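# Peel silicone mat off well plate into tray

## Task

Remove the silicone mat from the top of the well plate and place the mat in the tray, keeping the plate upright in its original spot; the wells are filled with liquid, so the plate must not be tilted.

## Robot and tools

Robot: two arms, left_arm and right_arm, each with six joints and a two-finger gripper. Base positions in the scene frame: left_arm at (+0.004, +0.499, 0) m, right_arm at (+0.061, -0.311, 0) m, both turned only slightly about z. A camera stand sits behind the arms.

Frames: the scene frame has its origin at table-top height midway between the nominal bases, +z up, +x pointing out over the table, and left_arm on the +y side (arm names do not match image sides). Fixed cameras and the table use the scene frame. Each arm's reported end_effector_position (m), end_effector_quat_wxyz, velocities and wrist-camera poses are in that arm's own base frame and may be off by a few centimetres, more when reaching far. The gripper's fingers point along its +z, open and close along its y, and a block sticks out about 10 cm along its +x. end_effector_position is the point between the closed pads; closed fingertips reach about 19 mm past it, fully open ones about 6 mm.

Row layout: every command row has 18 numbers, always both arms. First left_arm: six joint angles, then gripper position, force_limit, speed; then the same nine for right_arm. The joint order within each arm is: wrist pitch, forearm roll, wrist roll, elbow, shoulder, waist. Joint values are absolute target angles in radians (the same form as the Joint positions line), not offsets. Stated ranges: waist ±3.491, shoulder ±3.140, elbow -1.187 to 4.328, forearm roll ±3.316, wrist pitch ±3.140, wrist roll ±3.927; real ends may differ by 0.010. Targets well past an end are refused, or clipped with a 'joint sent to its limit' note.

Gripper numbers are each in [-1, 1]. position: +1 is fully open (85 mm), about -0.8 brings the pads together, -1 closes until blocked. force_limit scales motor push (roughly 30 N per pad at -1 to 100 N at +1 on a slow close). speed sets finger rate: about 20 mm/s at -1, 85 at 0, 150 at +1; a fast close from well open can squeeze 200+ N. All start at +1. To grip, send -1, keep sending it, and look for object_status 2. Codes: 0 moving, 1 blocked while opening, 2 blocked while closing, 3 reached the request or pads met (a thin item may still be held). A new force_limit or speed only applies after a position change of at least 0.01. To leave a gripper alone, resend its last three numbers. position_measured is in counts: 3 open, ~78 = 60 mm, 130 = 40 mm, 180 = 20 mm, 230 pads touching.

Tools:
- execute_actions(actions, cameras): actions is a list of actions; each action is up to 15 rows played at 1/30 s per row, and a short action repeats its last row to fill 15 steps. Joint targets move no faster than the drive limits. An empty list returns state and all images.
- move(target, speed, blend, stop_force, zero, blocking, cameras): target is one 18-number row or up to 15 rows; joints travel together along joint-space paths (gripper paths curve), with no collision avoidance. speed is the top rad/s of the joint with farthest to go, 0.01 to 3.92, default 0.5, one value or one per target. blend (rad) rounds corners of a list; 0 stops at each. stop_force (12 to 80 N, both arms) ends an arm's path when it feels that much push against its motion; use it with low speed for touching down, omit it when lifting away. zero (default true) resets the force baseline before the move. blocking=false returns after about 0.5 s while the move continues; a new move replaces a running one. Result adds a 'move:' line: done, off_target, moving, held or fault.
- wait(seconds 0 to 10): arms hold their last command.
- stop(): brakes a running move; fingers keep going.
- zoom_image(camera, region [x0,y0,x1,y1] pixels, at most 504 by 504): closer look at the latest image of that camera.
- finished_scene(scene): ends the scene for good; call it only once the mat is in the tray and the plate stands untouched.

Cameras (672x504 each): cam_head_left, cam_head_right, cam_high, cam_low, cam_left_wrist, cam_right_wrist. Pass names in cameras, or ["all"].

Result lines: Joint positions, Joint velocities ('within noise' if still), Joint targets (what joints are driven toward now), Tool commands, Flange force (force on the gripper along its own x y z, noisy, includes held weight; 'no reading' near singular poses), object_status, and warnings such as 'joint command not followed' (the inter-arm clearance check altered commands), MOTOR HOT, or fault lines.

Hazards: an arm halts for 10 s if a joint's contact torque hits its limit (144 N m for waist, shoulder, elbow; 36 for the three wrist joints) or any outside force reaches 150 N. Arms are stiff, so commanding even slightly past a firm contact can trigger this. Holding loads or stretching out heats motors and can cause a 30 to 60 s brake. Do not let the arms collide or pinch each other. Do not drop the mat, release it while moving, slam into the table or plate, tip the plate, or leave anything off the table. Loose objects may be nudged occasionally.

Each tool is called as name(argument=value, ...) on one line, values as JSON.

## Session

execute_actions(actions=[])

Scene clock: 0.00 s.
left_arm: end_effector_position=(+0.6401, -0.3467, +0.1294) position_measured=3 object_status=3 end_effector_quat_wxyz=(+0.011, +0.812, -0.150, +0.564) | right_arm: end_effector_position=(+0.2562, +0.0591, +0.3945) position_measured=3 object_status=3 end_effector_quat_wxyz=(-0.507, +0.150, +0.803, -0.274)
Joint names: [wrist pitch, forearm roll, wrist roll, elbow, shoulder, waist]
Joint positions: left_arm=[-0.5 -1.748 -1.323 -0.153 0.367 -0.732] | right_arm=[-2.698 -0.398 -1.104 0.226 0.292 0.488]
Joint velocities: within noise
Flange force (N): no reading
Joint targets: left_arm=[-0.500 -1.748 -1.323 -0.153 0.367 -0.732] | right_arm=[-2.698 -0.398 -1.104 0.226 0.292 0.488]
Tool commands: left_gripper/position=+1.0 left_gripper/force_limit=+1.0 left_gripper/speed=+1.0 right_gripper/position=+1.0 right_gripper/force_limit=+1.0 right_gripper/speed=+1.0

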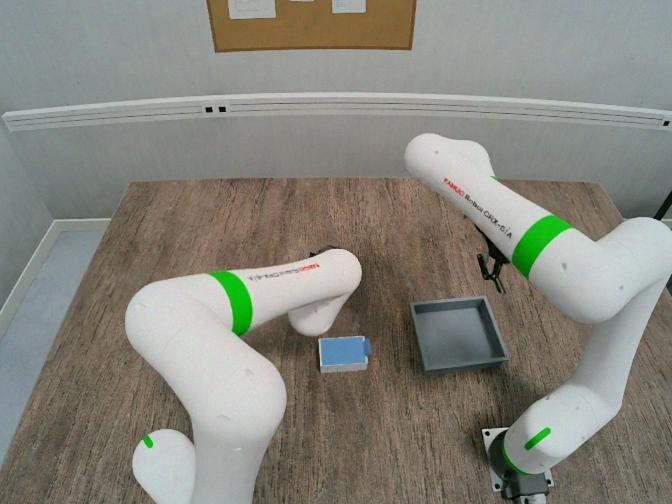

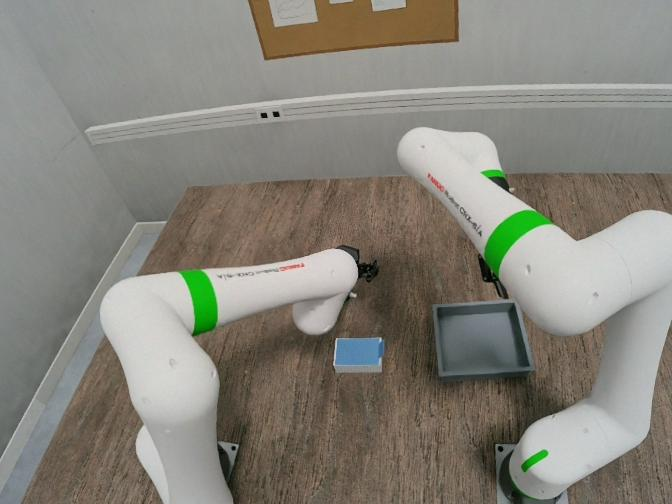

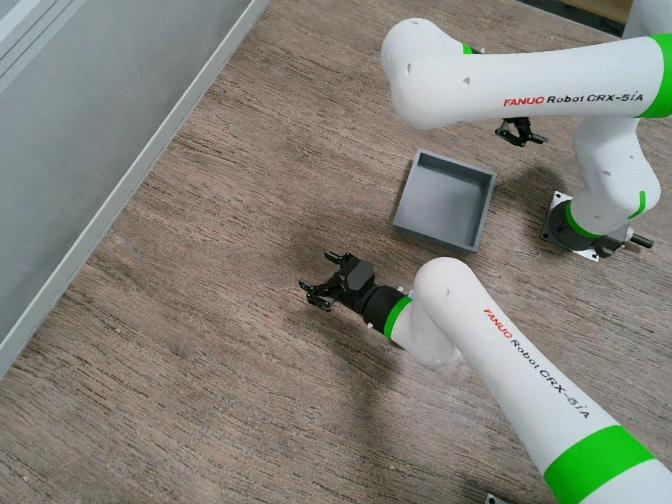

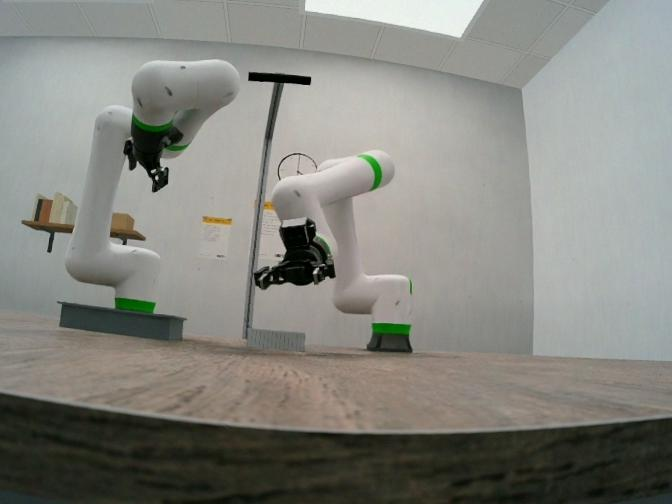

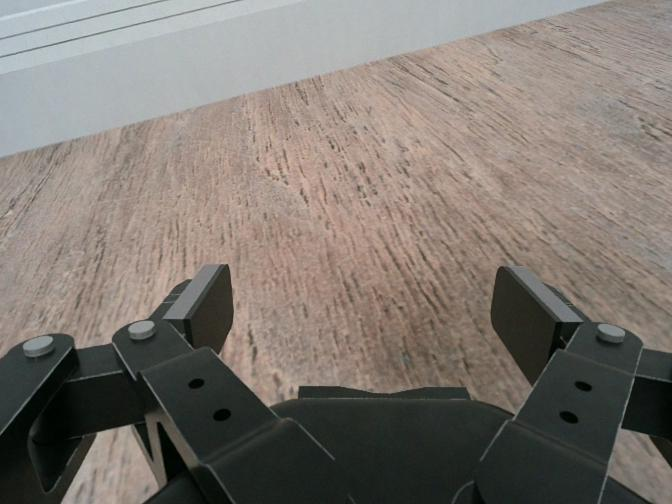

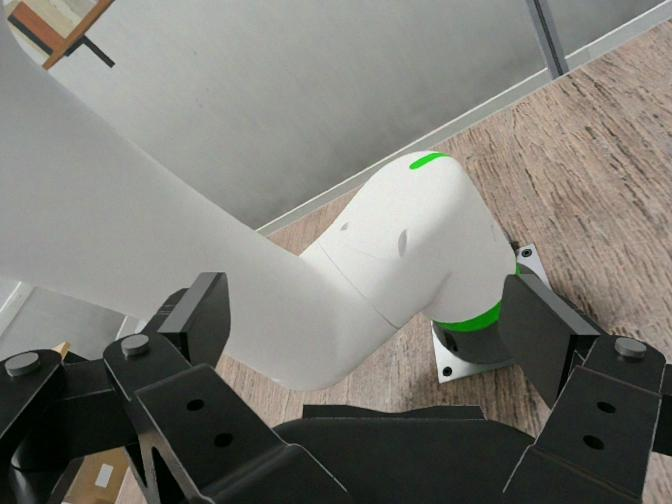

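zoom_image(camera="cam_head_right", region=[300, 310, 420, 400])

zoom_image(camera="cam_low", region=[200, 290, 360, 380])

zoom_image(camera="cam_head_left", region=[290, 310, 410, 400])

Scaled by 4.200 from the camera's 672x504 image, which has a finer 960x720 frame.

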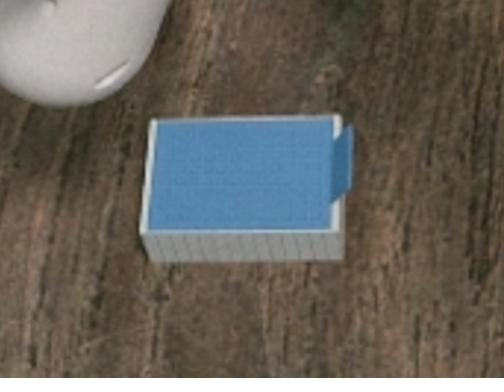

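Scaled by 3.150 from the camera's 672x504 image, which has a finer 960x720 frame.

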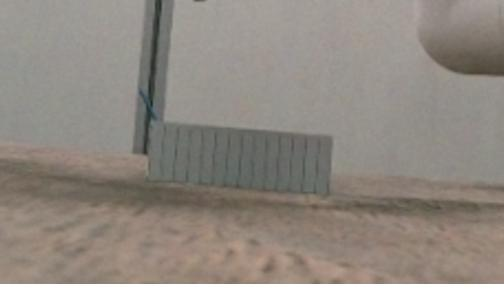

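Scaled by 4.200 from the camera's 672x504 image, which has a finer 960x720 frame.

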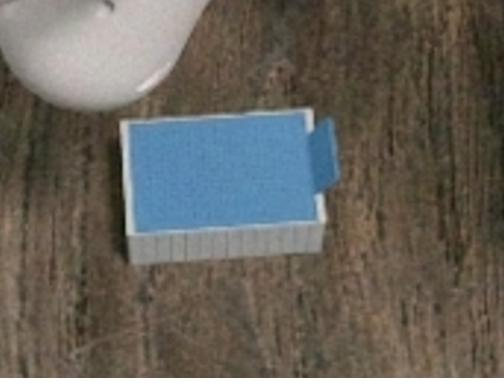

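move(target=[[-0.5,-1.748,-1.323,-0.153,0.1,0.3,1,1,1,-2.698,-0.398,-1.104,0.226,0.292,0.488,1,1,1],[-0.5,-1.748,-1.323,-0.153,0.1,0.5,1,1,1,-1.564,0,1.827,0.016,0.023,1.3137,1,1,1]], speed=1.0, blend=[0.3,0], cameras=["all"])

Scene clock: 7.00 s.
left_arm: end_effector_position=(+0.5302, +0.4837, +0.3184) position_measured=3 object_status=3 end_effector_quat_wxyz=(-0.322, +0.668, +0.351, +0.572) | right_arm: end_effector_position=(+0.2375, +0.3918, +0.2795) position_measured=3 object_status=3 end_effector_quat_wxyz=(+0.000, +1.000, +0.000, +0.000)
Joint names: [wrist pitch, forearm roll, wrist roll, elbow, shoulder, waist]
Joint positions: left_arm=[-0.5 -1.748 -1.323 -0.153 0.1 0.5] | right_arm=[-1.564 0 1.827 0.016 0.023 1.314]
Flange force (N): left_arm=[-5.0 5.4 8.4] | right_arm=[-2.4 2.1 3.2]
Joint targets: left_arm=[-0.500 -1.748 -1.323 -0.153 0.100 0.500] | right_arm=[-1.564 0.000 1.827 0.016 0.023 1.314]
move: done

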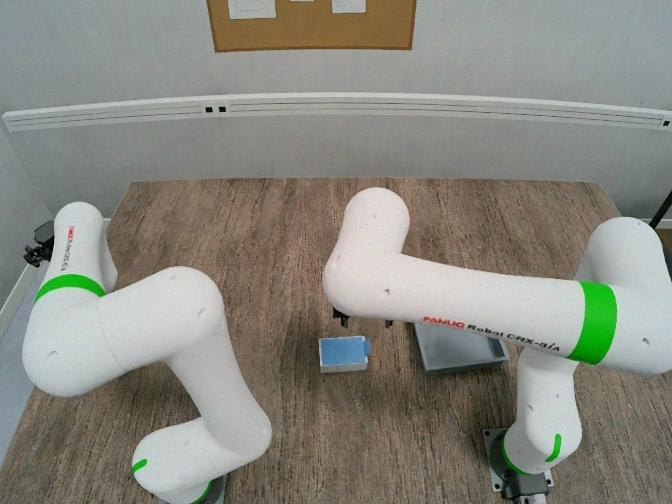

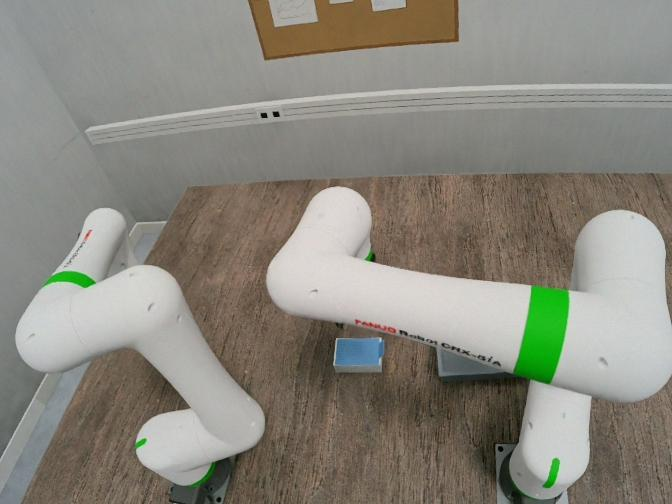

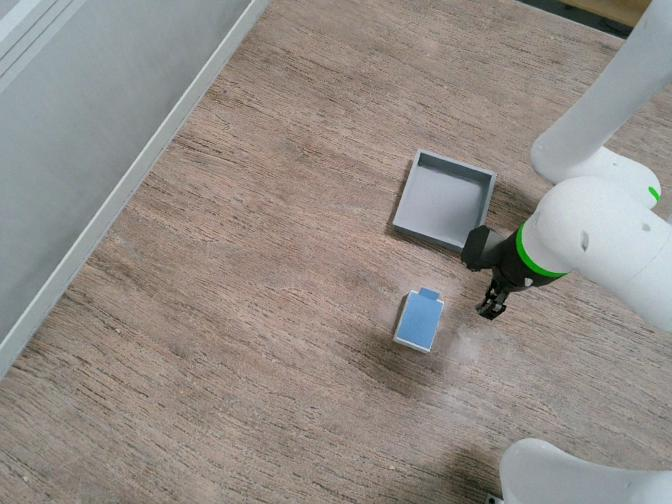

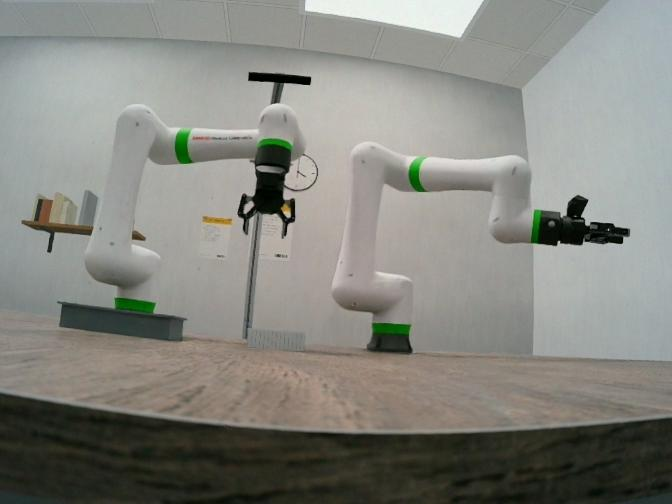

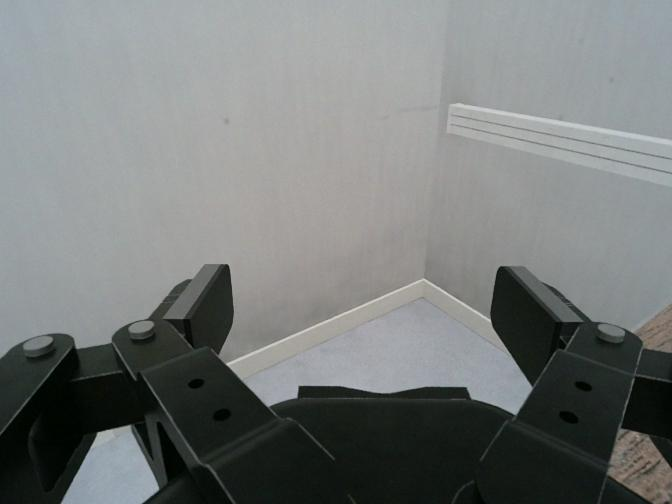

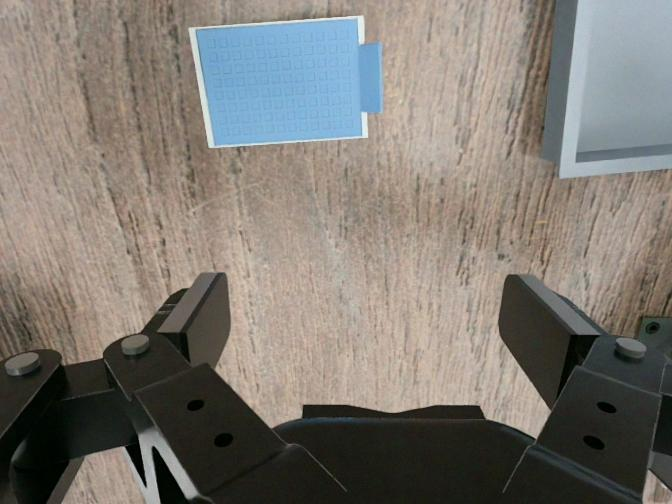

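move(target=[-0.5,-1.748,-1.323,-0.153,0.1,0.5,1,1,1,-0.963,-0.466,2.608,-0.4189,-0.1287,0.80,0,1,0], speed=0.8, cameras=["all"])

zoom_image(camera="cam_low", region=[200, 250, 360, 370])

zoom_image(camera="cam_head_left", region=[290, 290, 430, 400])

zoom_image(camera="cam_high", region=[380, 240, 500, 360])

Scene clock: 10.43 s.
left_arm: end_effector_position=(+0.5302, +0.4837, +0.3184) position_measured=3 object_status=3 end_effector_quat_wxyz=(-0.322, +0.668, +0.351, +0.572) | right_arm: end_effector_position=(+0.3128, +0.3208, +0.1421) position_measured=129 object_status=3 end_effector_quat_wxyz=(-0.259, +0.966, +0.028, -0.008)
Joint names: [wrist pitch, forearm roll, wrist roll, elbow, shoulder, waist]
Joint positions: left_arm=[-0.5 -1.748 -1.323 -0.153 0.1 0.5] | right_arm=[-0.963 -0.466 2.608 -0.419 -0.129 0.8]
Flange force (N): left_arm=[-5.3 5.3 8.5] | right_arm=[-3.5 1.3 0.4]
Joint targets: left_arm=[-0.500 -1.748 -1.323 -0.153 0.100 0.500] | right_arm=[-0.963 -0.466 2.608 -0.419 -0.129 0.800]
move: done

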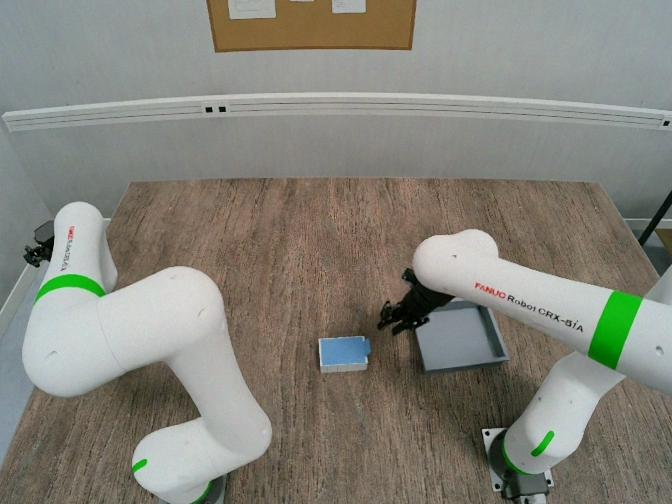

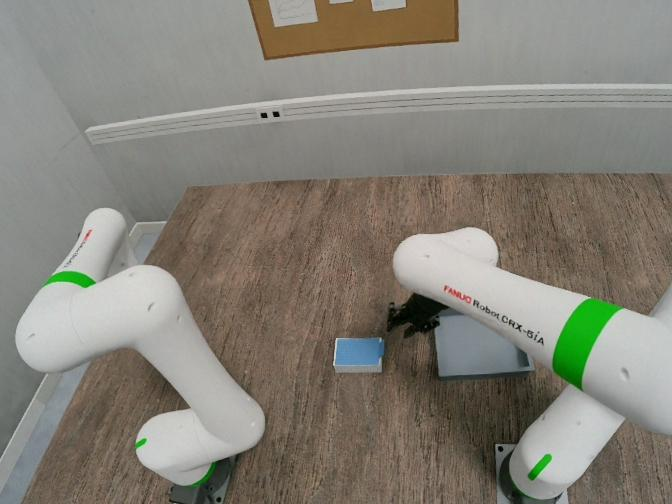

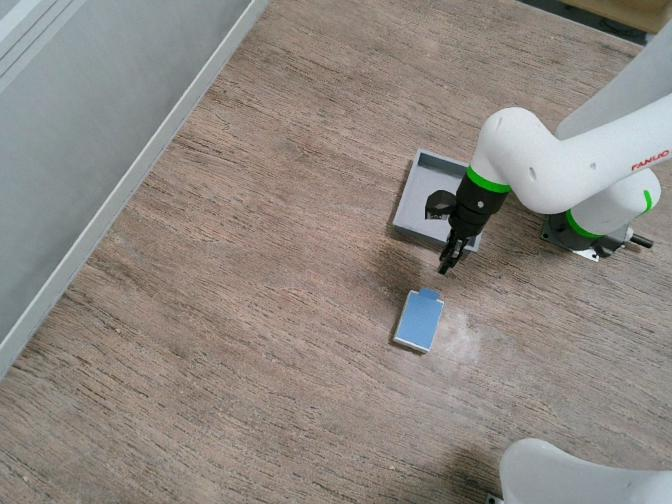

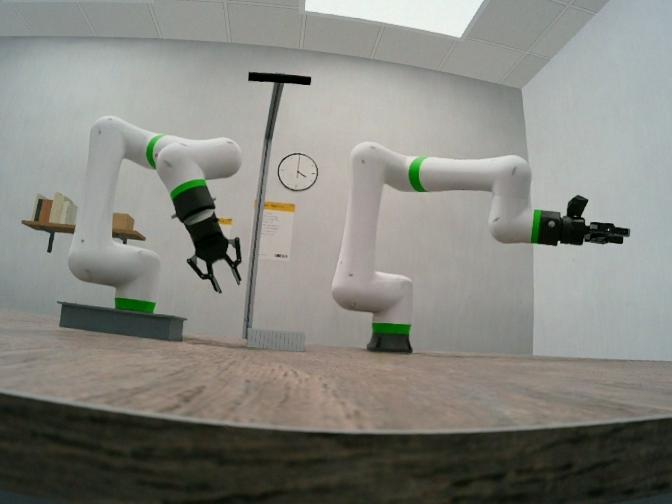

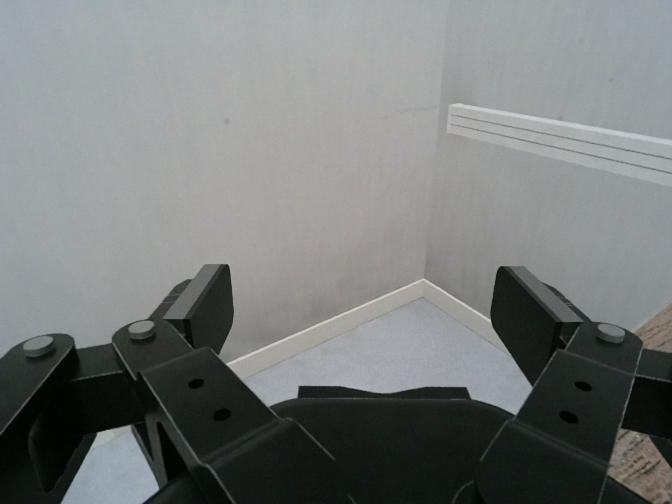

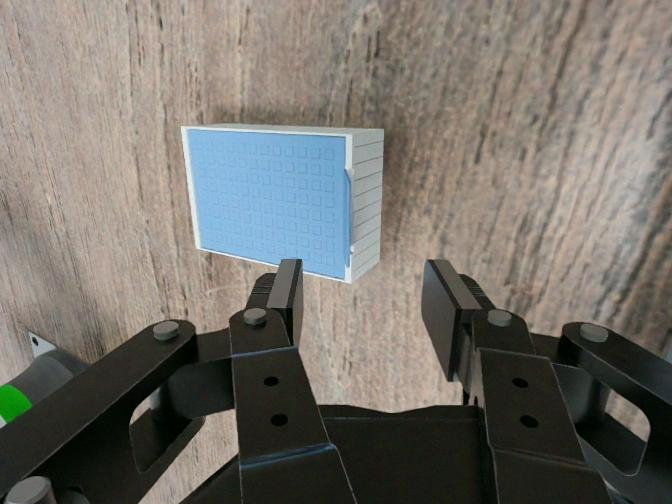

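Scaled by 3.150 from the camera's 672x504 image, which has a finer 960x720 frame.

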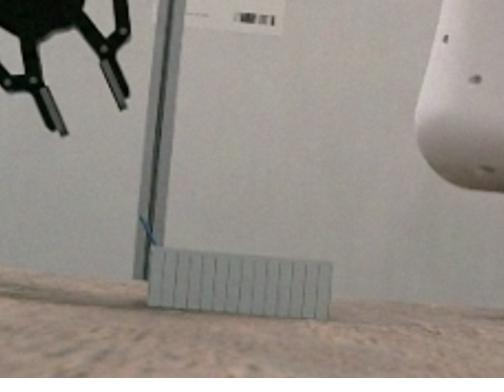

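Scaled by 3.600 from the camera's 672x504 image, which has a finer 960x720 frame.

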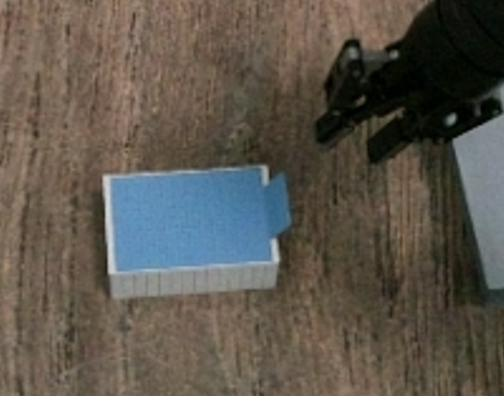

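Scaled by 4.200 from the camera's 672x504 image, which has a finer 960x720 frame.

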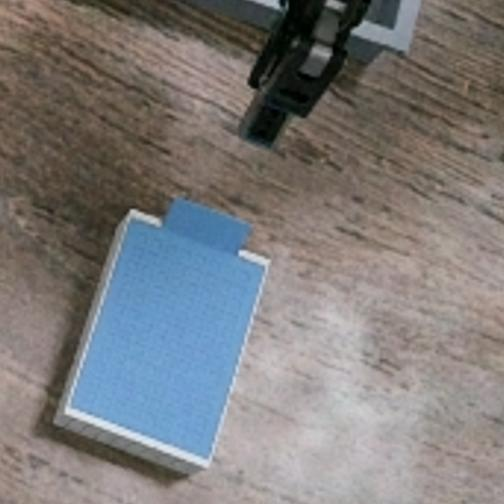

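move(target=[-0.5,-1.748,-1.323,-0.153,0.1,0.5,1,1,1,-0.7836,-0.5163,2.652,-0.4359,0.0279,0.8585,0,1,0], speed=0.15, stop_force=15, cameras=["cam_head_left","cam_low","cam_high","cam_right_wrist"])

zoom_image(camera="cam_low", region=[200, 280, 320, 370])

zoom_image(camera="cam_high", region=[380, 240, 500, 360])

zoom_image(camera="cam_right_wrist", region=[200, 100, 500, 330])

Scene clock: 13.37 s.
left_arm: end_effector_position=(+0.5302, +0.4837, +0.3184) position_measured=3 object_status=3 end_effector_quat_wxyz=(-0.322, +0.668, +0.351, +0.572) | right_arm: end_effector_position=(+0.3165, +0.3601, +0.0746) position_measured=129 object_status=3 end_effector_quat_wxyz=(-0.259, +0.965, +0.028, -0.008)
Joint names: [wrist pitch, forearm roll, wrist roll, elbow, shoulder, waist]
Joint positions: left_arm=[-0.5 -1.748 -1.323 -0.153 0.1 0.5] | right_arm=[-0.784 -0.516 2.652 -0.436 0.028 0.858]
Flange force (N): left_arm=[-5.4 5.1 8.6] | right_arm=[-3.8 0.6 -0.6]
Joint targets: left_arm=[-0.500 -1.748 -1.323 -0.153 0.100 0.500] | right_arm=[-0.784 -0.516 2.652 -0.436 0.028 0.859]
move: done
Images, in order (width x height): cam_head_left 672x504, cam_high 672x504, cam_low 672x504, cam_right_wrist 672x504.

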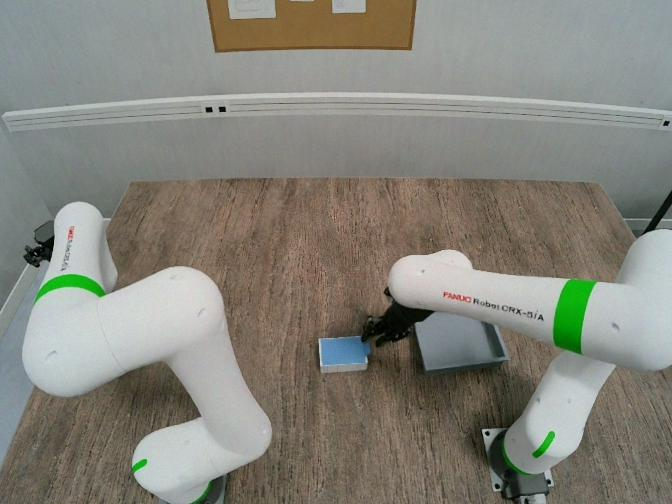

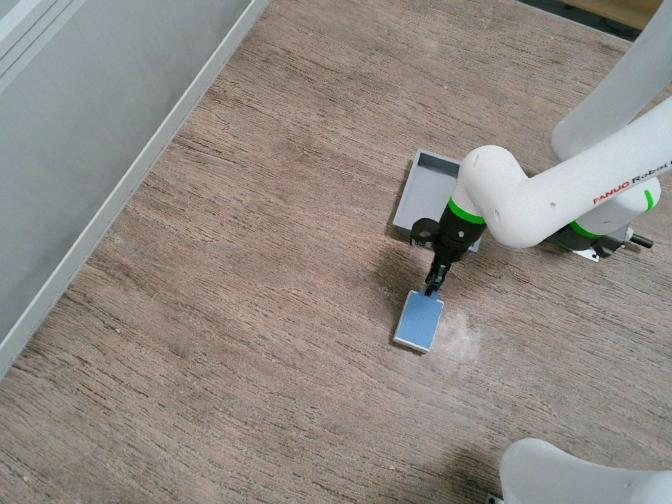

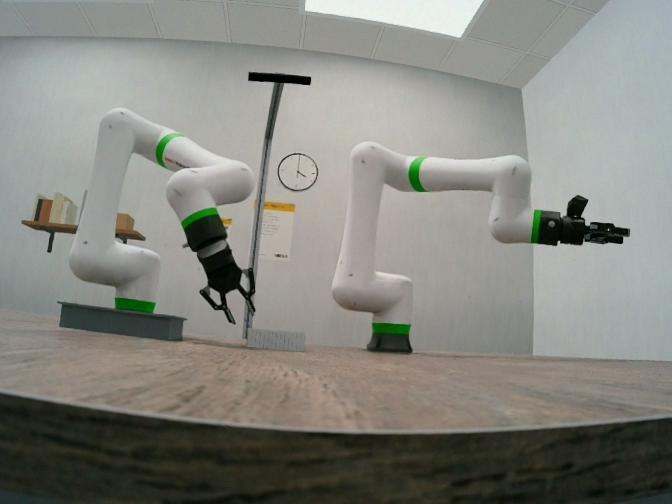

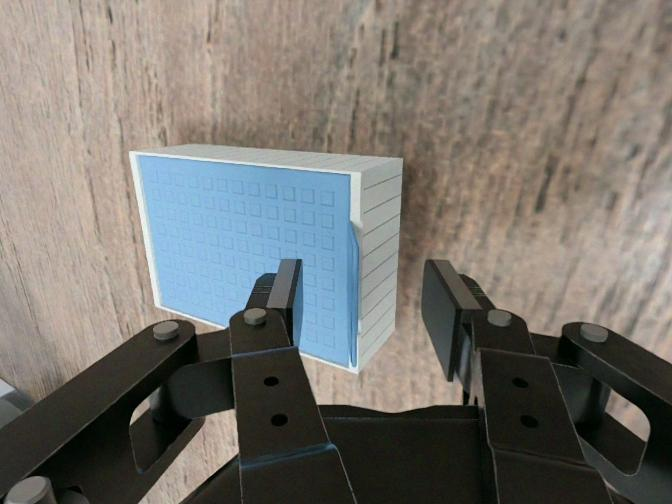

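Scaled by 4.200 from the camera's 672x504 image, which has a finer 960x720 frame.

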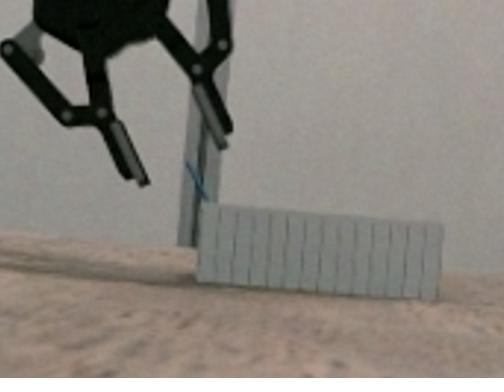

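Scaled by 4.200 from the camera's 672x504 image, which has a finer 960x720 frame.

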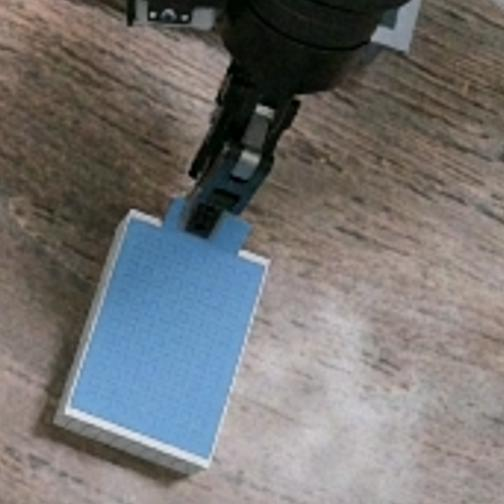

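Scaled by 1.680 from the camera's 672x504 image, which has a finer 960x720 frame.

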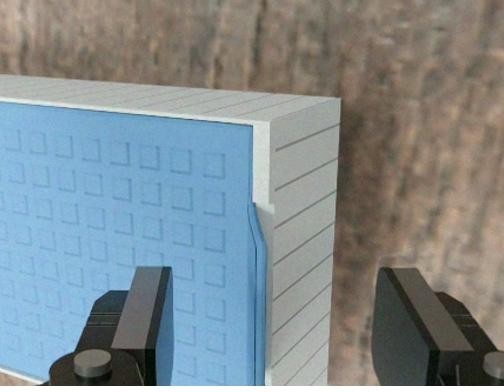

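move(target=[-0.5,-1.748,-1.323,-0.153,0.1,0.5,1,1,1,-0.7636,-0.5207,2.6506,-0.433,0.0494,0.8715,0,1,0], speed=0.1, stop_force=15)

move(target=[-0.5,-1.748,-1.323,-0.153,0.1,0.5,1,1,1,-0.7636,-0.5207,2.6506,-0.433,0.0494,0.8715,-1,-0.5,-1], speed=0.1, cameras=["cam_low","cam_right_wrist","cam_high"])

zoom_image(camera="cam_low", region=[200, 280, 320, 370])

zoom_image(camera="cam_right_wrist", region=[200, 100, 500, 400])

Scene clock: 15.20 s.
left_arm: end_effector_position=(+0.5302, +0.4837, +0.3184) position_measured=3 object_status=3 end_effector_quat_wxyz=(-0.322, +0.668, +0.351, +0.572) | right_arm: end_effector_position=(+0.3157, +0.3671, +0.0670) position_measured=129 object_status=3 end_effector_quat_wxyz=(-0.258, +0.966, +0.028, -0.008)
Joint names: [wrist pitch, forearm roll, wrist roll, elbow, shoulder, waist]
Joint positions: left_arm=[-0.5 -1.748 -1.323 -0.153 0.1 0.5] | right_arm=[-0.764 -0.521 2.651 -0.433 0.049 0.871]
Flange force (N): left_arm=[-5.6 5.5 8.0] | right_arm=[-3.2 0.7 -0.3]
Joint targets: left_arm=[-0.500 -1.748 -1.323 -0.153 0.100 0.500] | right_arm=[-0.764 -0.521 2.651 -0.433 0.049 0.872]
move: done

Scene clock: 17.33 s.
left_arm: end_effector_position=(+0.5302, +0.4837, +0.3184) position_measured=3 object_status=3 end_effector_quat_wxyz=(-0.322, +0.668, +0.351, +0.572) | right_arm: end_effector_position=(+0.3157, +0.3671, +0.0670) position_measured=226 object_status=0 end_effector_quat_wxyz=(-0.258, +0.966, +0.028, -0.008)
Joint names: [wrist pitch, forearm roll, wrist roll, elbow, shoulder, waist]
Joint positions: left_arm=[-0.5 -1.748 -1.323 -0.153 0.1 0.5] | right_arm=[-0.764 -0.521 2.651 -0.433 0.049 0.872]
Flange force (N): left_arm=[-5.1 5.0 8.5] | right_arm=[-3.6 0.3 -0.5]
Joint targets: left_arm=[-0.500 -1.748 -1.323 -0.153 0.100 0.500] | right_arm=[-0.764 -0.521 2.651 -0.433 0.049 0.872]
move: done
Images, in order (width x height): cam_high 672x504, cam_low 672x504, cam_right_wrist 672x504.

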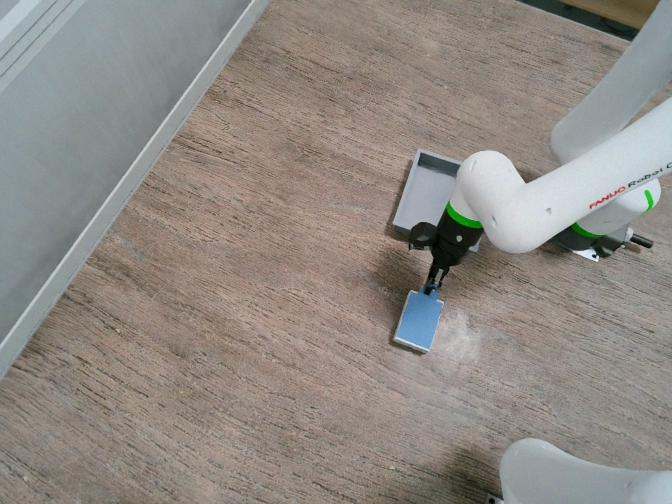

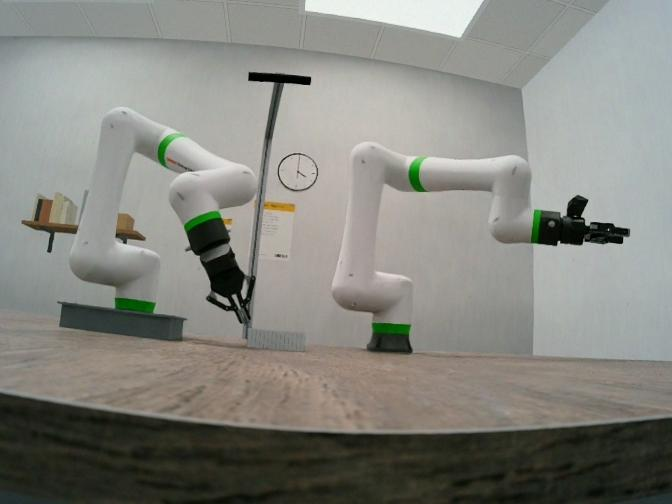

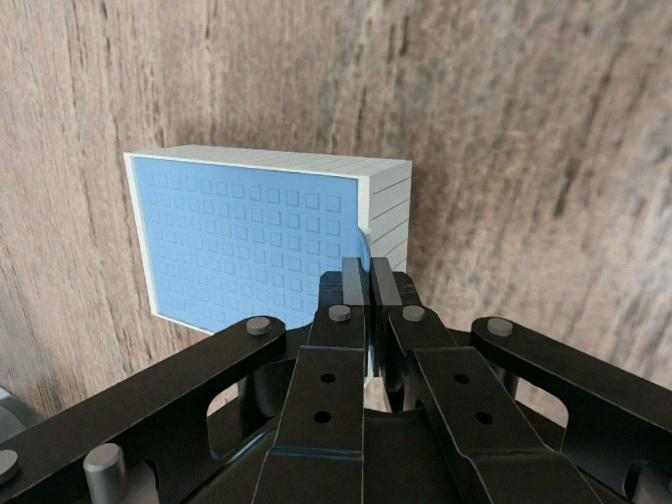

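Scaled by 4.200 from the camera's 672x504 image, which has a finer 960x720 frame.

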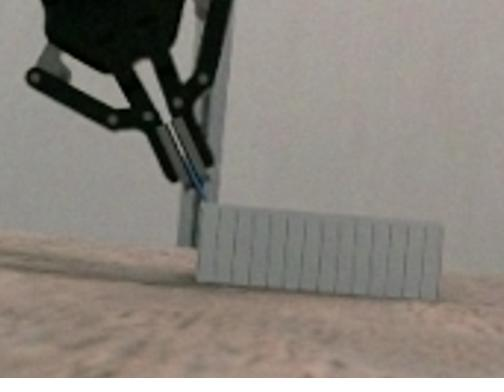

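Scaled by 1.680 from the camera's 672x504 image, which has a finer 960x720 frame.

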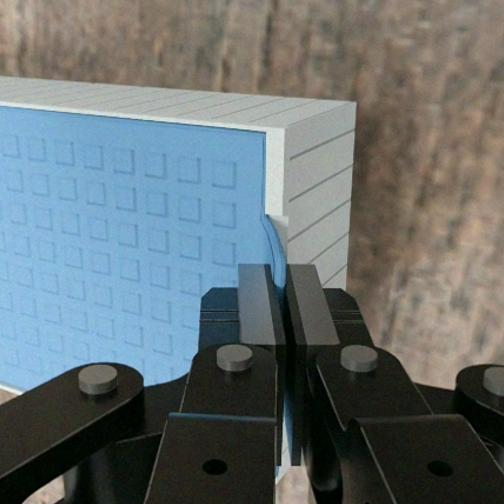

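move(target=[-0.5,-1.748,-1.323,-0.153,0.1,0.5,1,1,1,-0.983,-0.26,2.33,-0.243,0.1625,1.03,-1,-0.5,-1], speed=0.12, cameras=["cam_low","cam_right_wrist","cam_high"])

zoom_image(camera="cam_low", region=[200, 280, 320, 370])

Scene clock: 21.03 s.
left_arm: end_effector_position=(+0.5302, +0.4837, +0.3184) position_measured=3 object_status=3 end_effector_quat_wxyz=(-0.322, +0.668, +0.351, +0.572) | right_arm: end_effector_position=(+0.3121, +0.4055, +0.0901) position_measured=226 object_status=2 end_effector_quat_wxyz=(-0.141, +0.988, +0.046, -0.036)
Joint names: [wrist pitch, forearm roll, wrist roll, elbow, shoulder, waist]
Joint positions: left_arm=[-0.5 -1.748 -1.323 -0.153 0.1 0.5] | right_arm=[-0.983 -0.26 2.33 -0.243 0.162 1.03]
Flange force (N): left_arm=[-5.3 5.3 8.8] | right_arm=[-3.0 2.5 1.9]
Joint targets: left_arm=[-0.500 -1.748 -1.323 -0.153 0.100 0.500] | right_arm=[-0.983 -0.260 2.330 -0.243 0.162 1.030]
move: done
Images, in order (width x height): cam_high 672x504, cam_low 672x504, cam_right_wrist 672x504.

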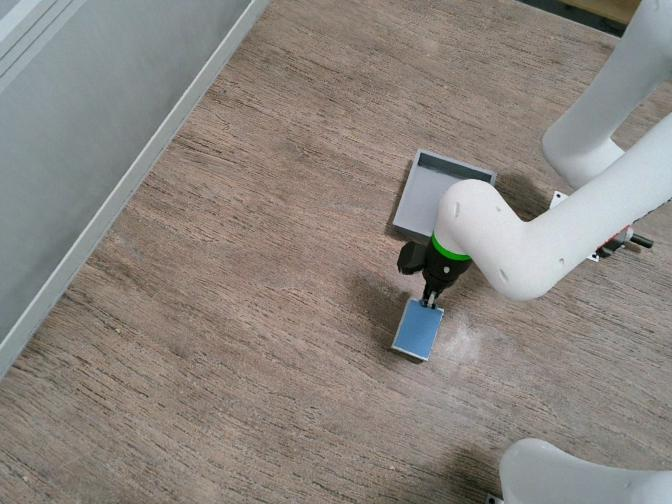

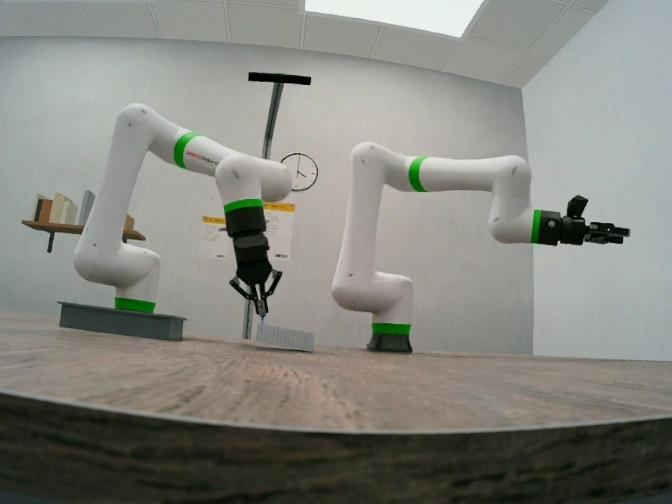

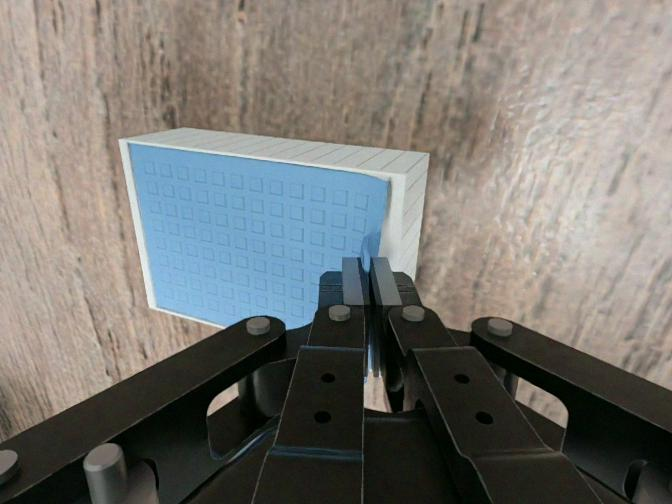

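Scaled by 4.200 from the camera's 672x504 image, which has a finer 960x720 frame.

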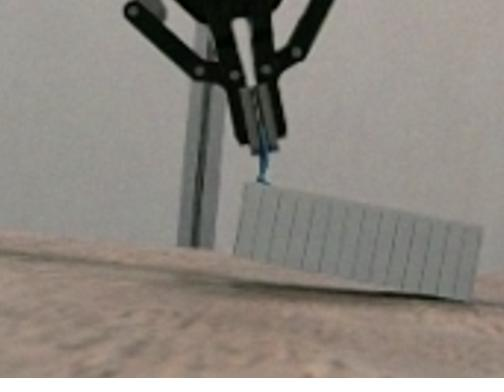

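move(target=[-0.5,-1.748,-1.323,-0.153,0.1,0.5,1,1,1,-0.7636,-0.5207,2.6506,-0.433,0.0494,0.8715,-1,-0.5,-1], speed=0.12, cameras=["cam_low","cam_right_wrist","cam_high","cam_head_left","cam_left_wrist"])

zoom_image(camera="cam_low", region=[200, 280, 320, 370])

zoom_image(camera="cam_high", region=[380, 240, 500, 360])

Scene clock: 24.17 s.
left_arm: end_effector_position=(+0.5302, +0.4837, +0.3184) position_measured=3 object_status=3 end_effector_quat_wxyz=(-0.322, +0.668, +0.351, +0.572) | right_arm: end_effector_position=(+0.3157, +0.3671, +0.0671) position_measured=226 object_status=2 end_effector_quat_wxyz=(-0.258, +0.966, +0.028, -0.008)
Joint names: [wrist pitch, forearm roll, wrist roll, elbow, shoulder, waist]
Joint positions: left_arm=[-0.5 -1.748 -1.323 -0.153 0.1 0.5] | right_arm=[-0.764 -0.521 2.651 -0.433 0.049 0.872]
Flange force (N): left_arm=[-5.0 5.2 8.4] | right_arm=[-4.0 0.1 -0.2]
Joint targets: left_arm=[-0.500 -1.748 -1.323 -0.153 0.100 0.500] | right_arm=[-0.764 -0.521 2.651 -0.433 0.049 0.872]
move: done
Images, in order (width x height): cam_head_left 672x504, cam_high 672x504, cam_low 672x504, cam_left_wrist 672x504, cam_right_wrist 672x504.

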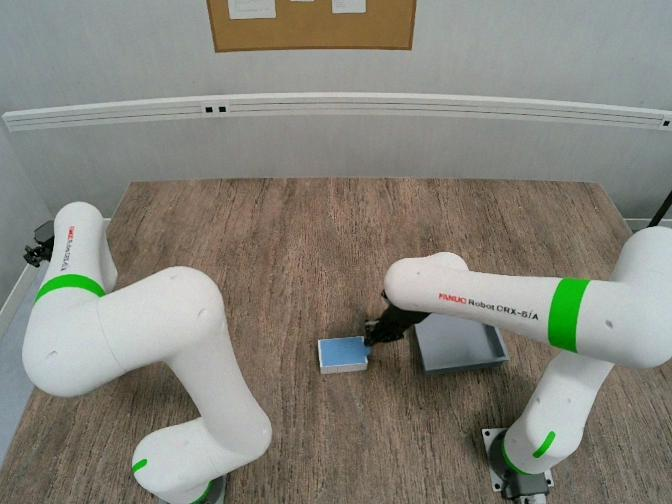

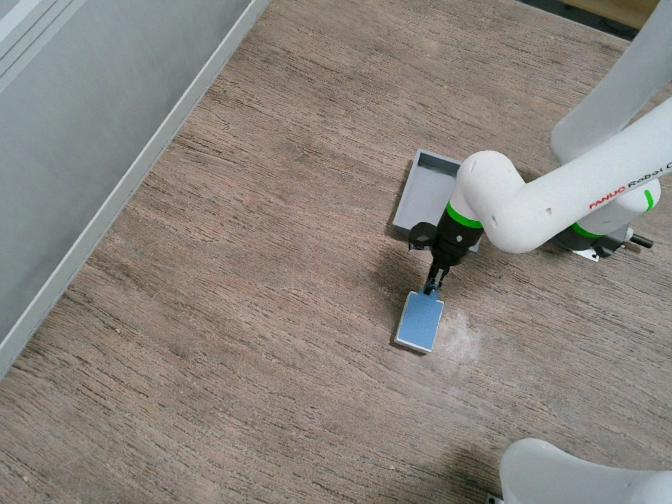

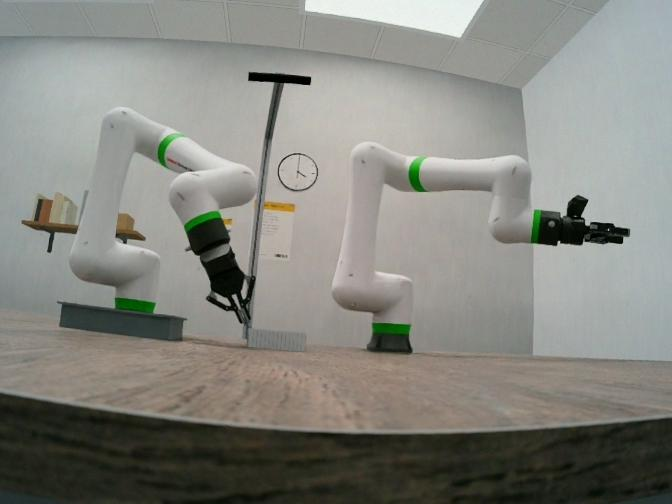

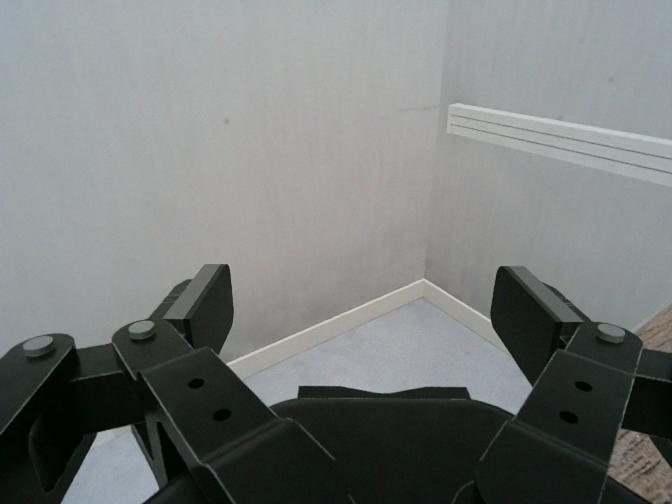

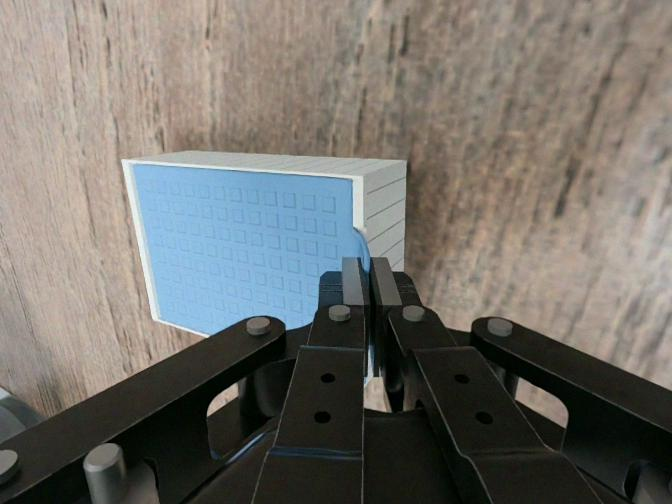

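Scaled by 4.200 from the camera's 672x504 image, which has a finer 960x720 frame.

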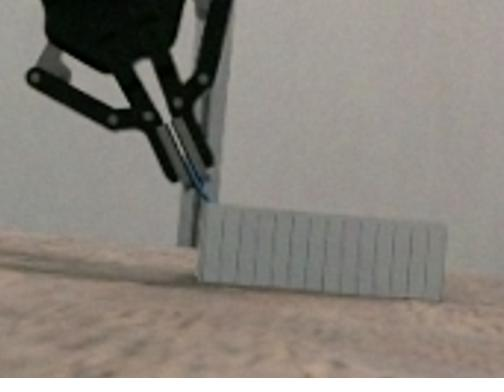

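Scaled by 4.200 from the camera's 672x504 image, which has a finer 960x720 frame.

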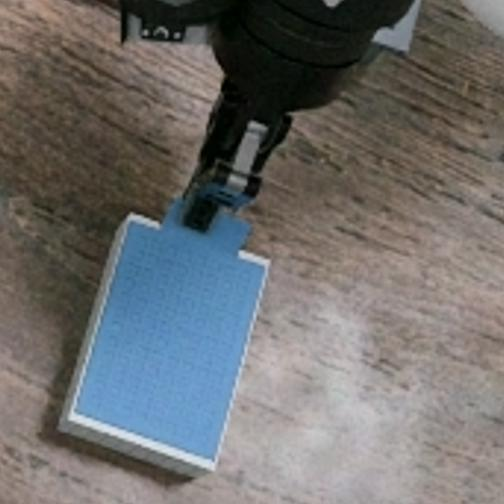

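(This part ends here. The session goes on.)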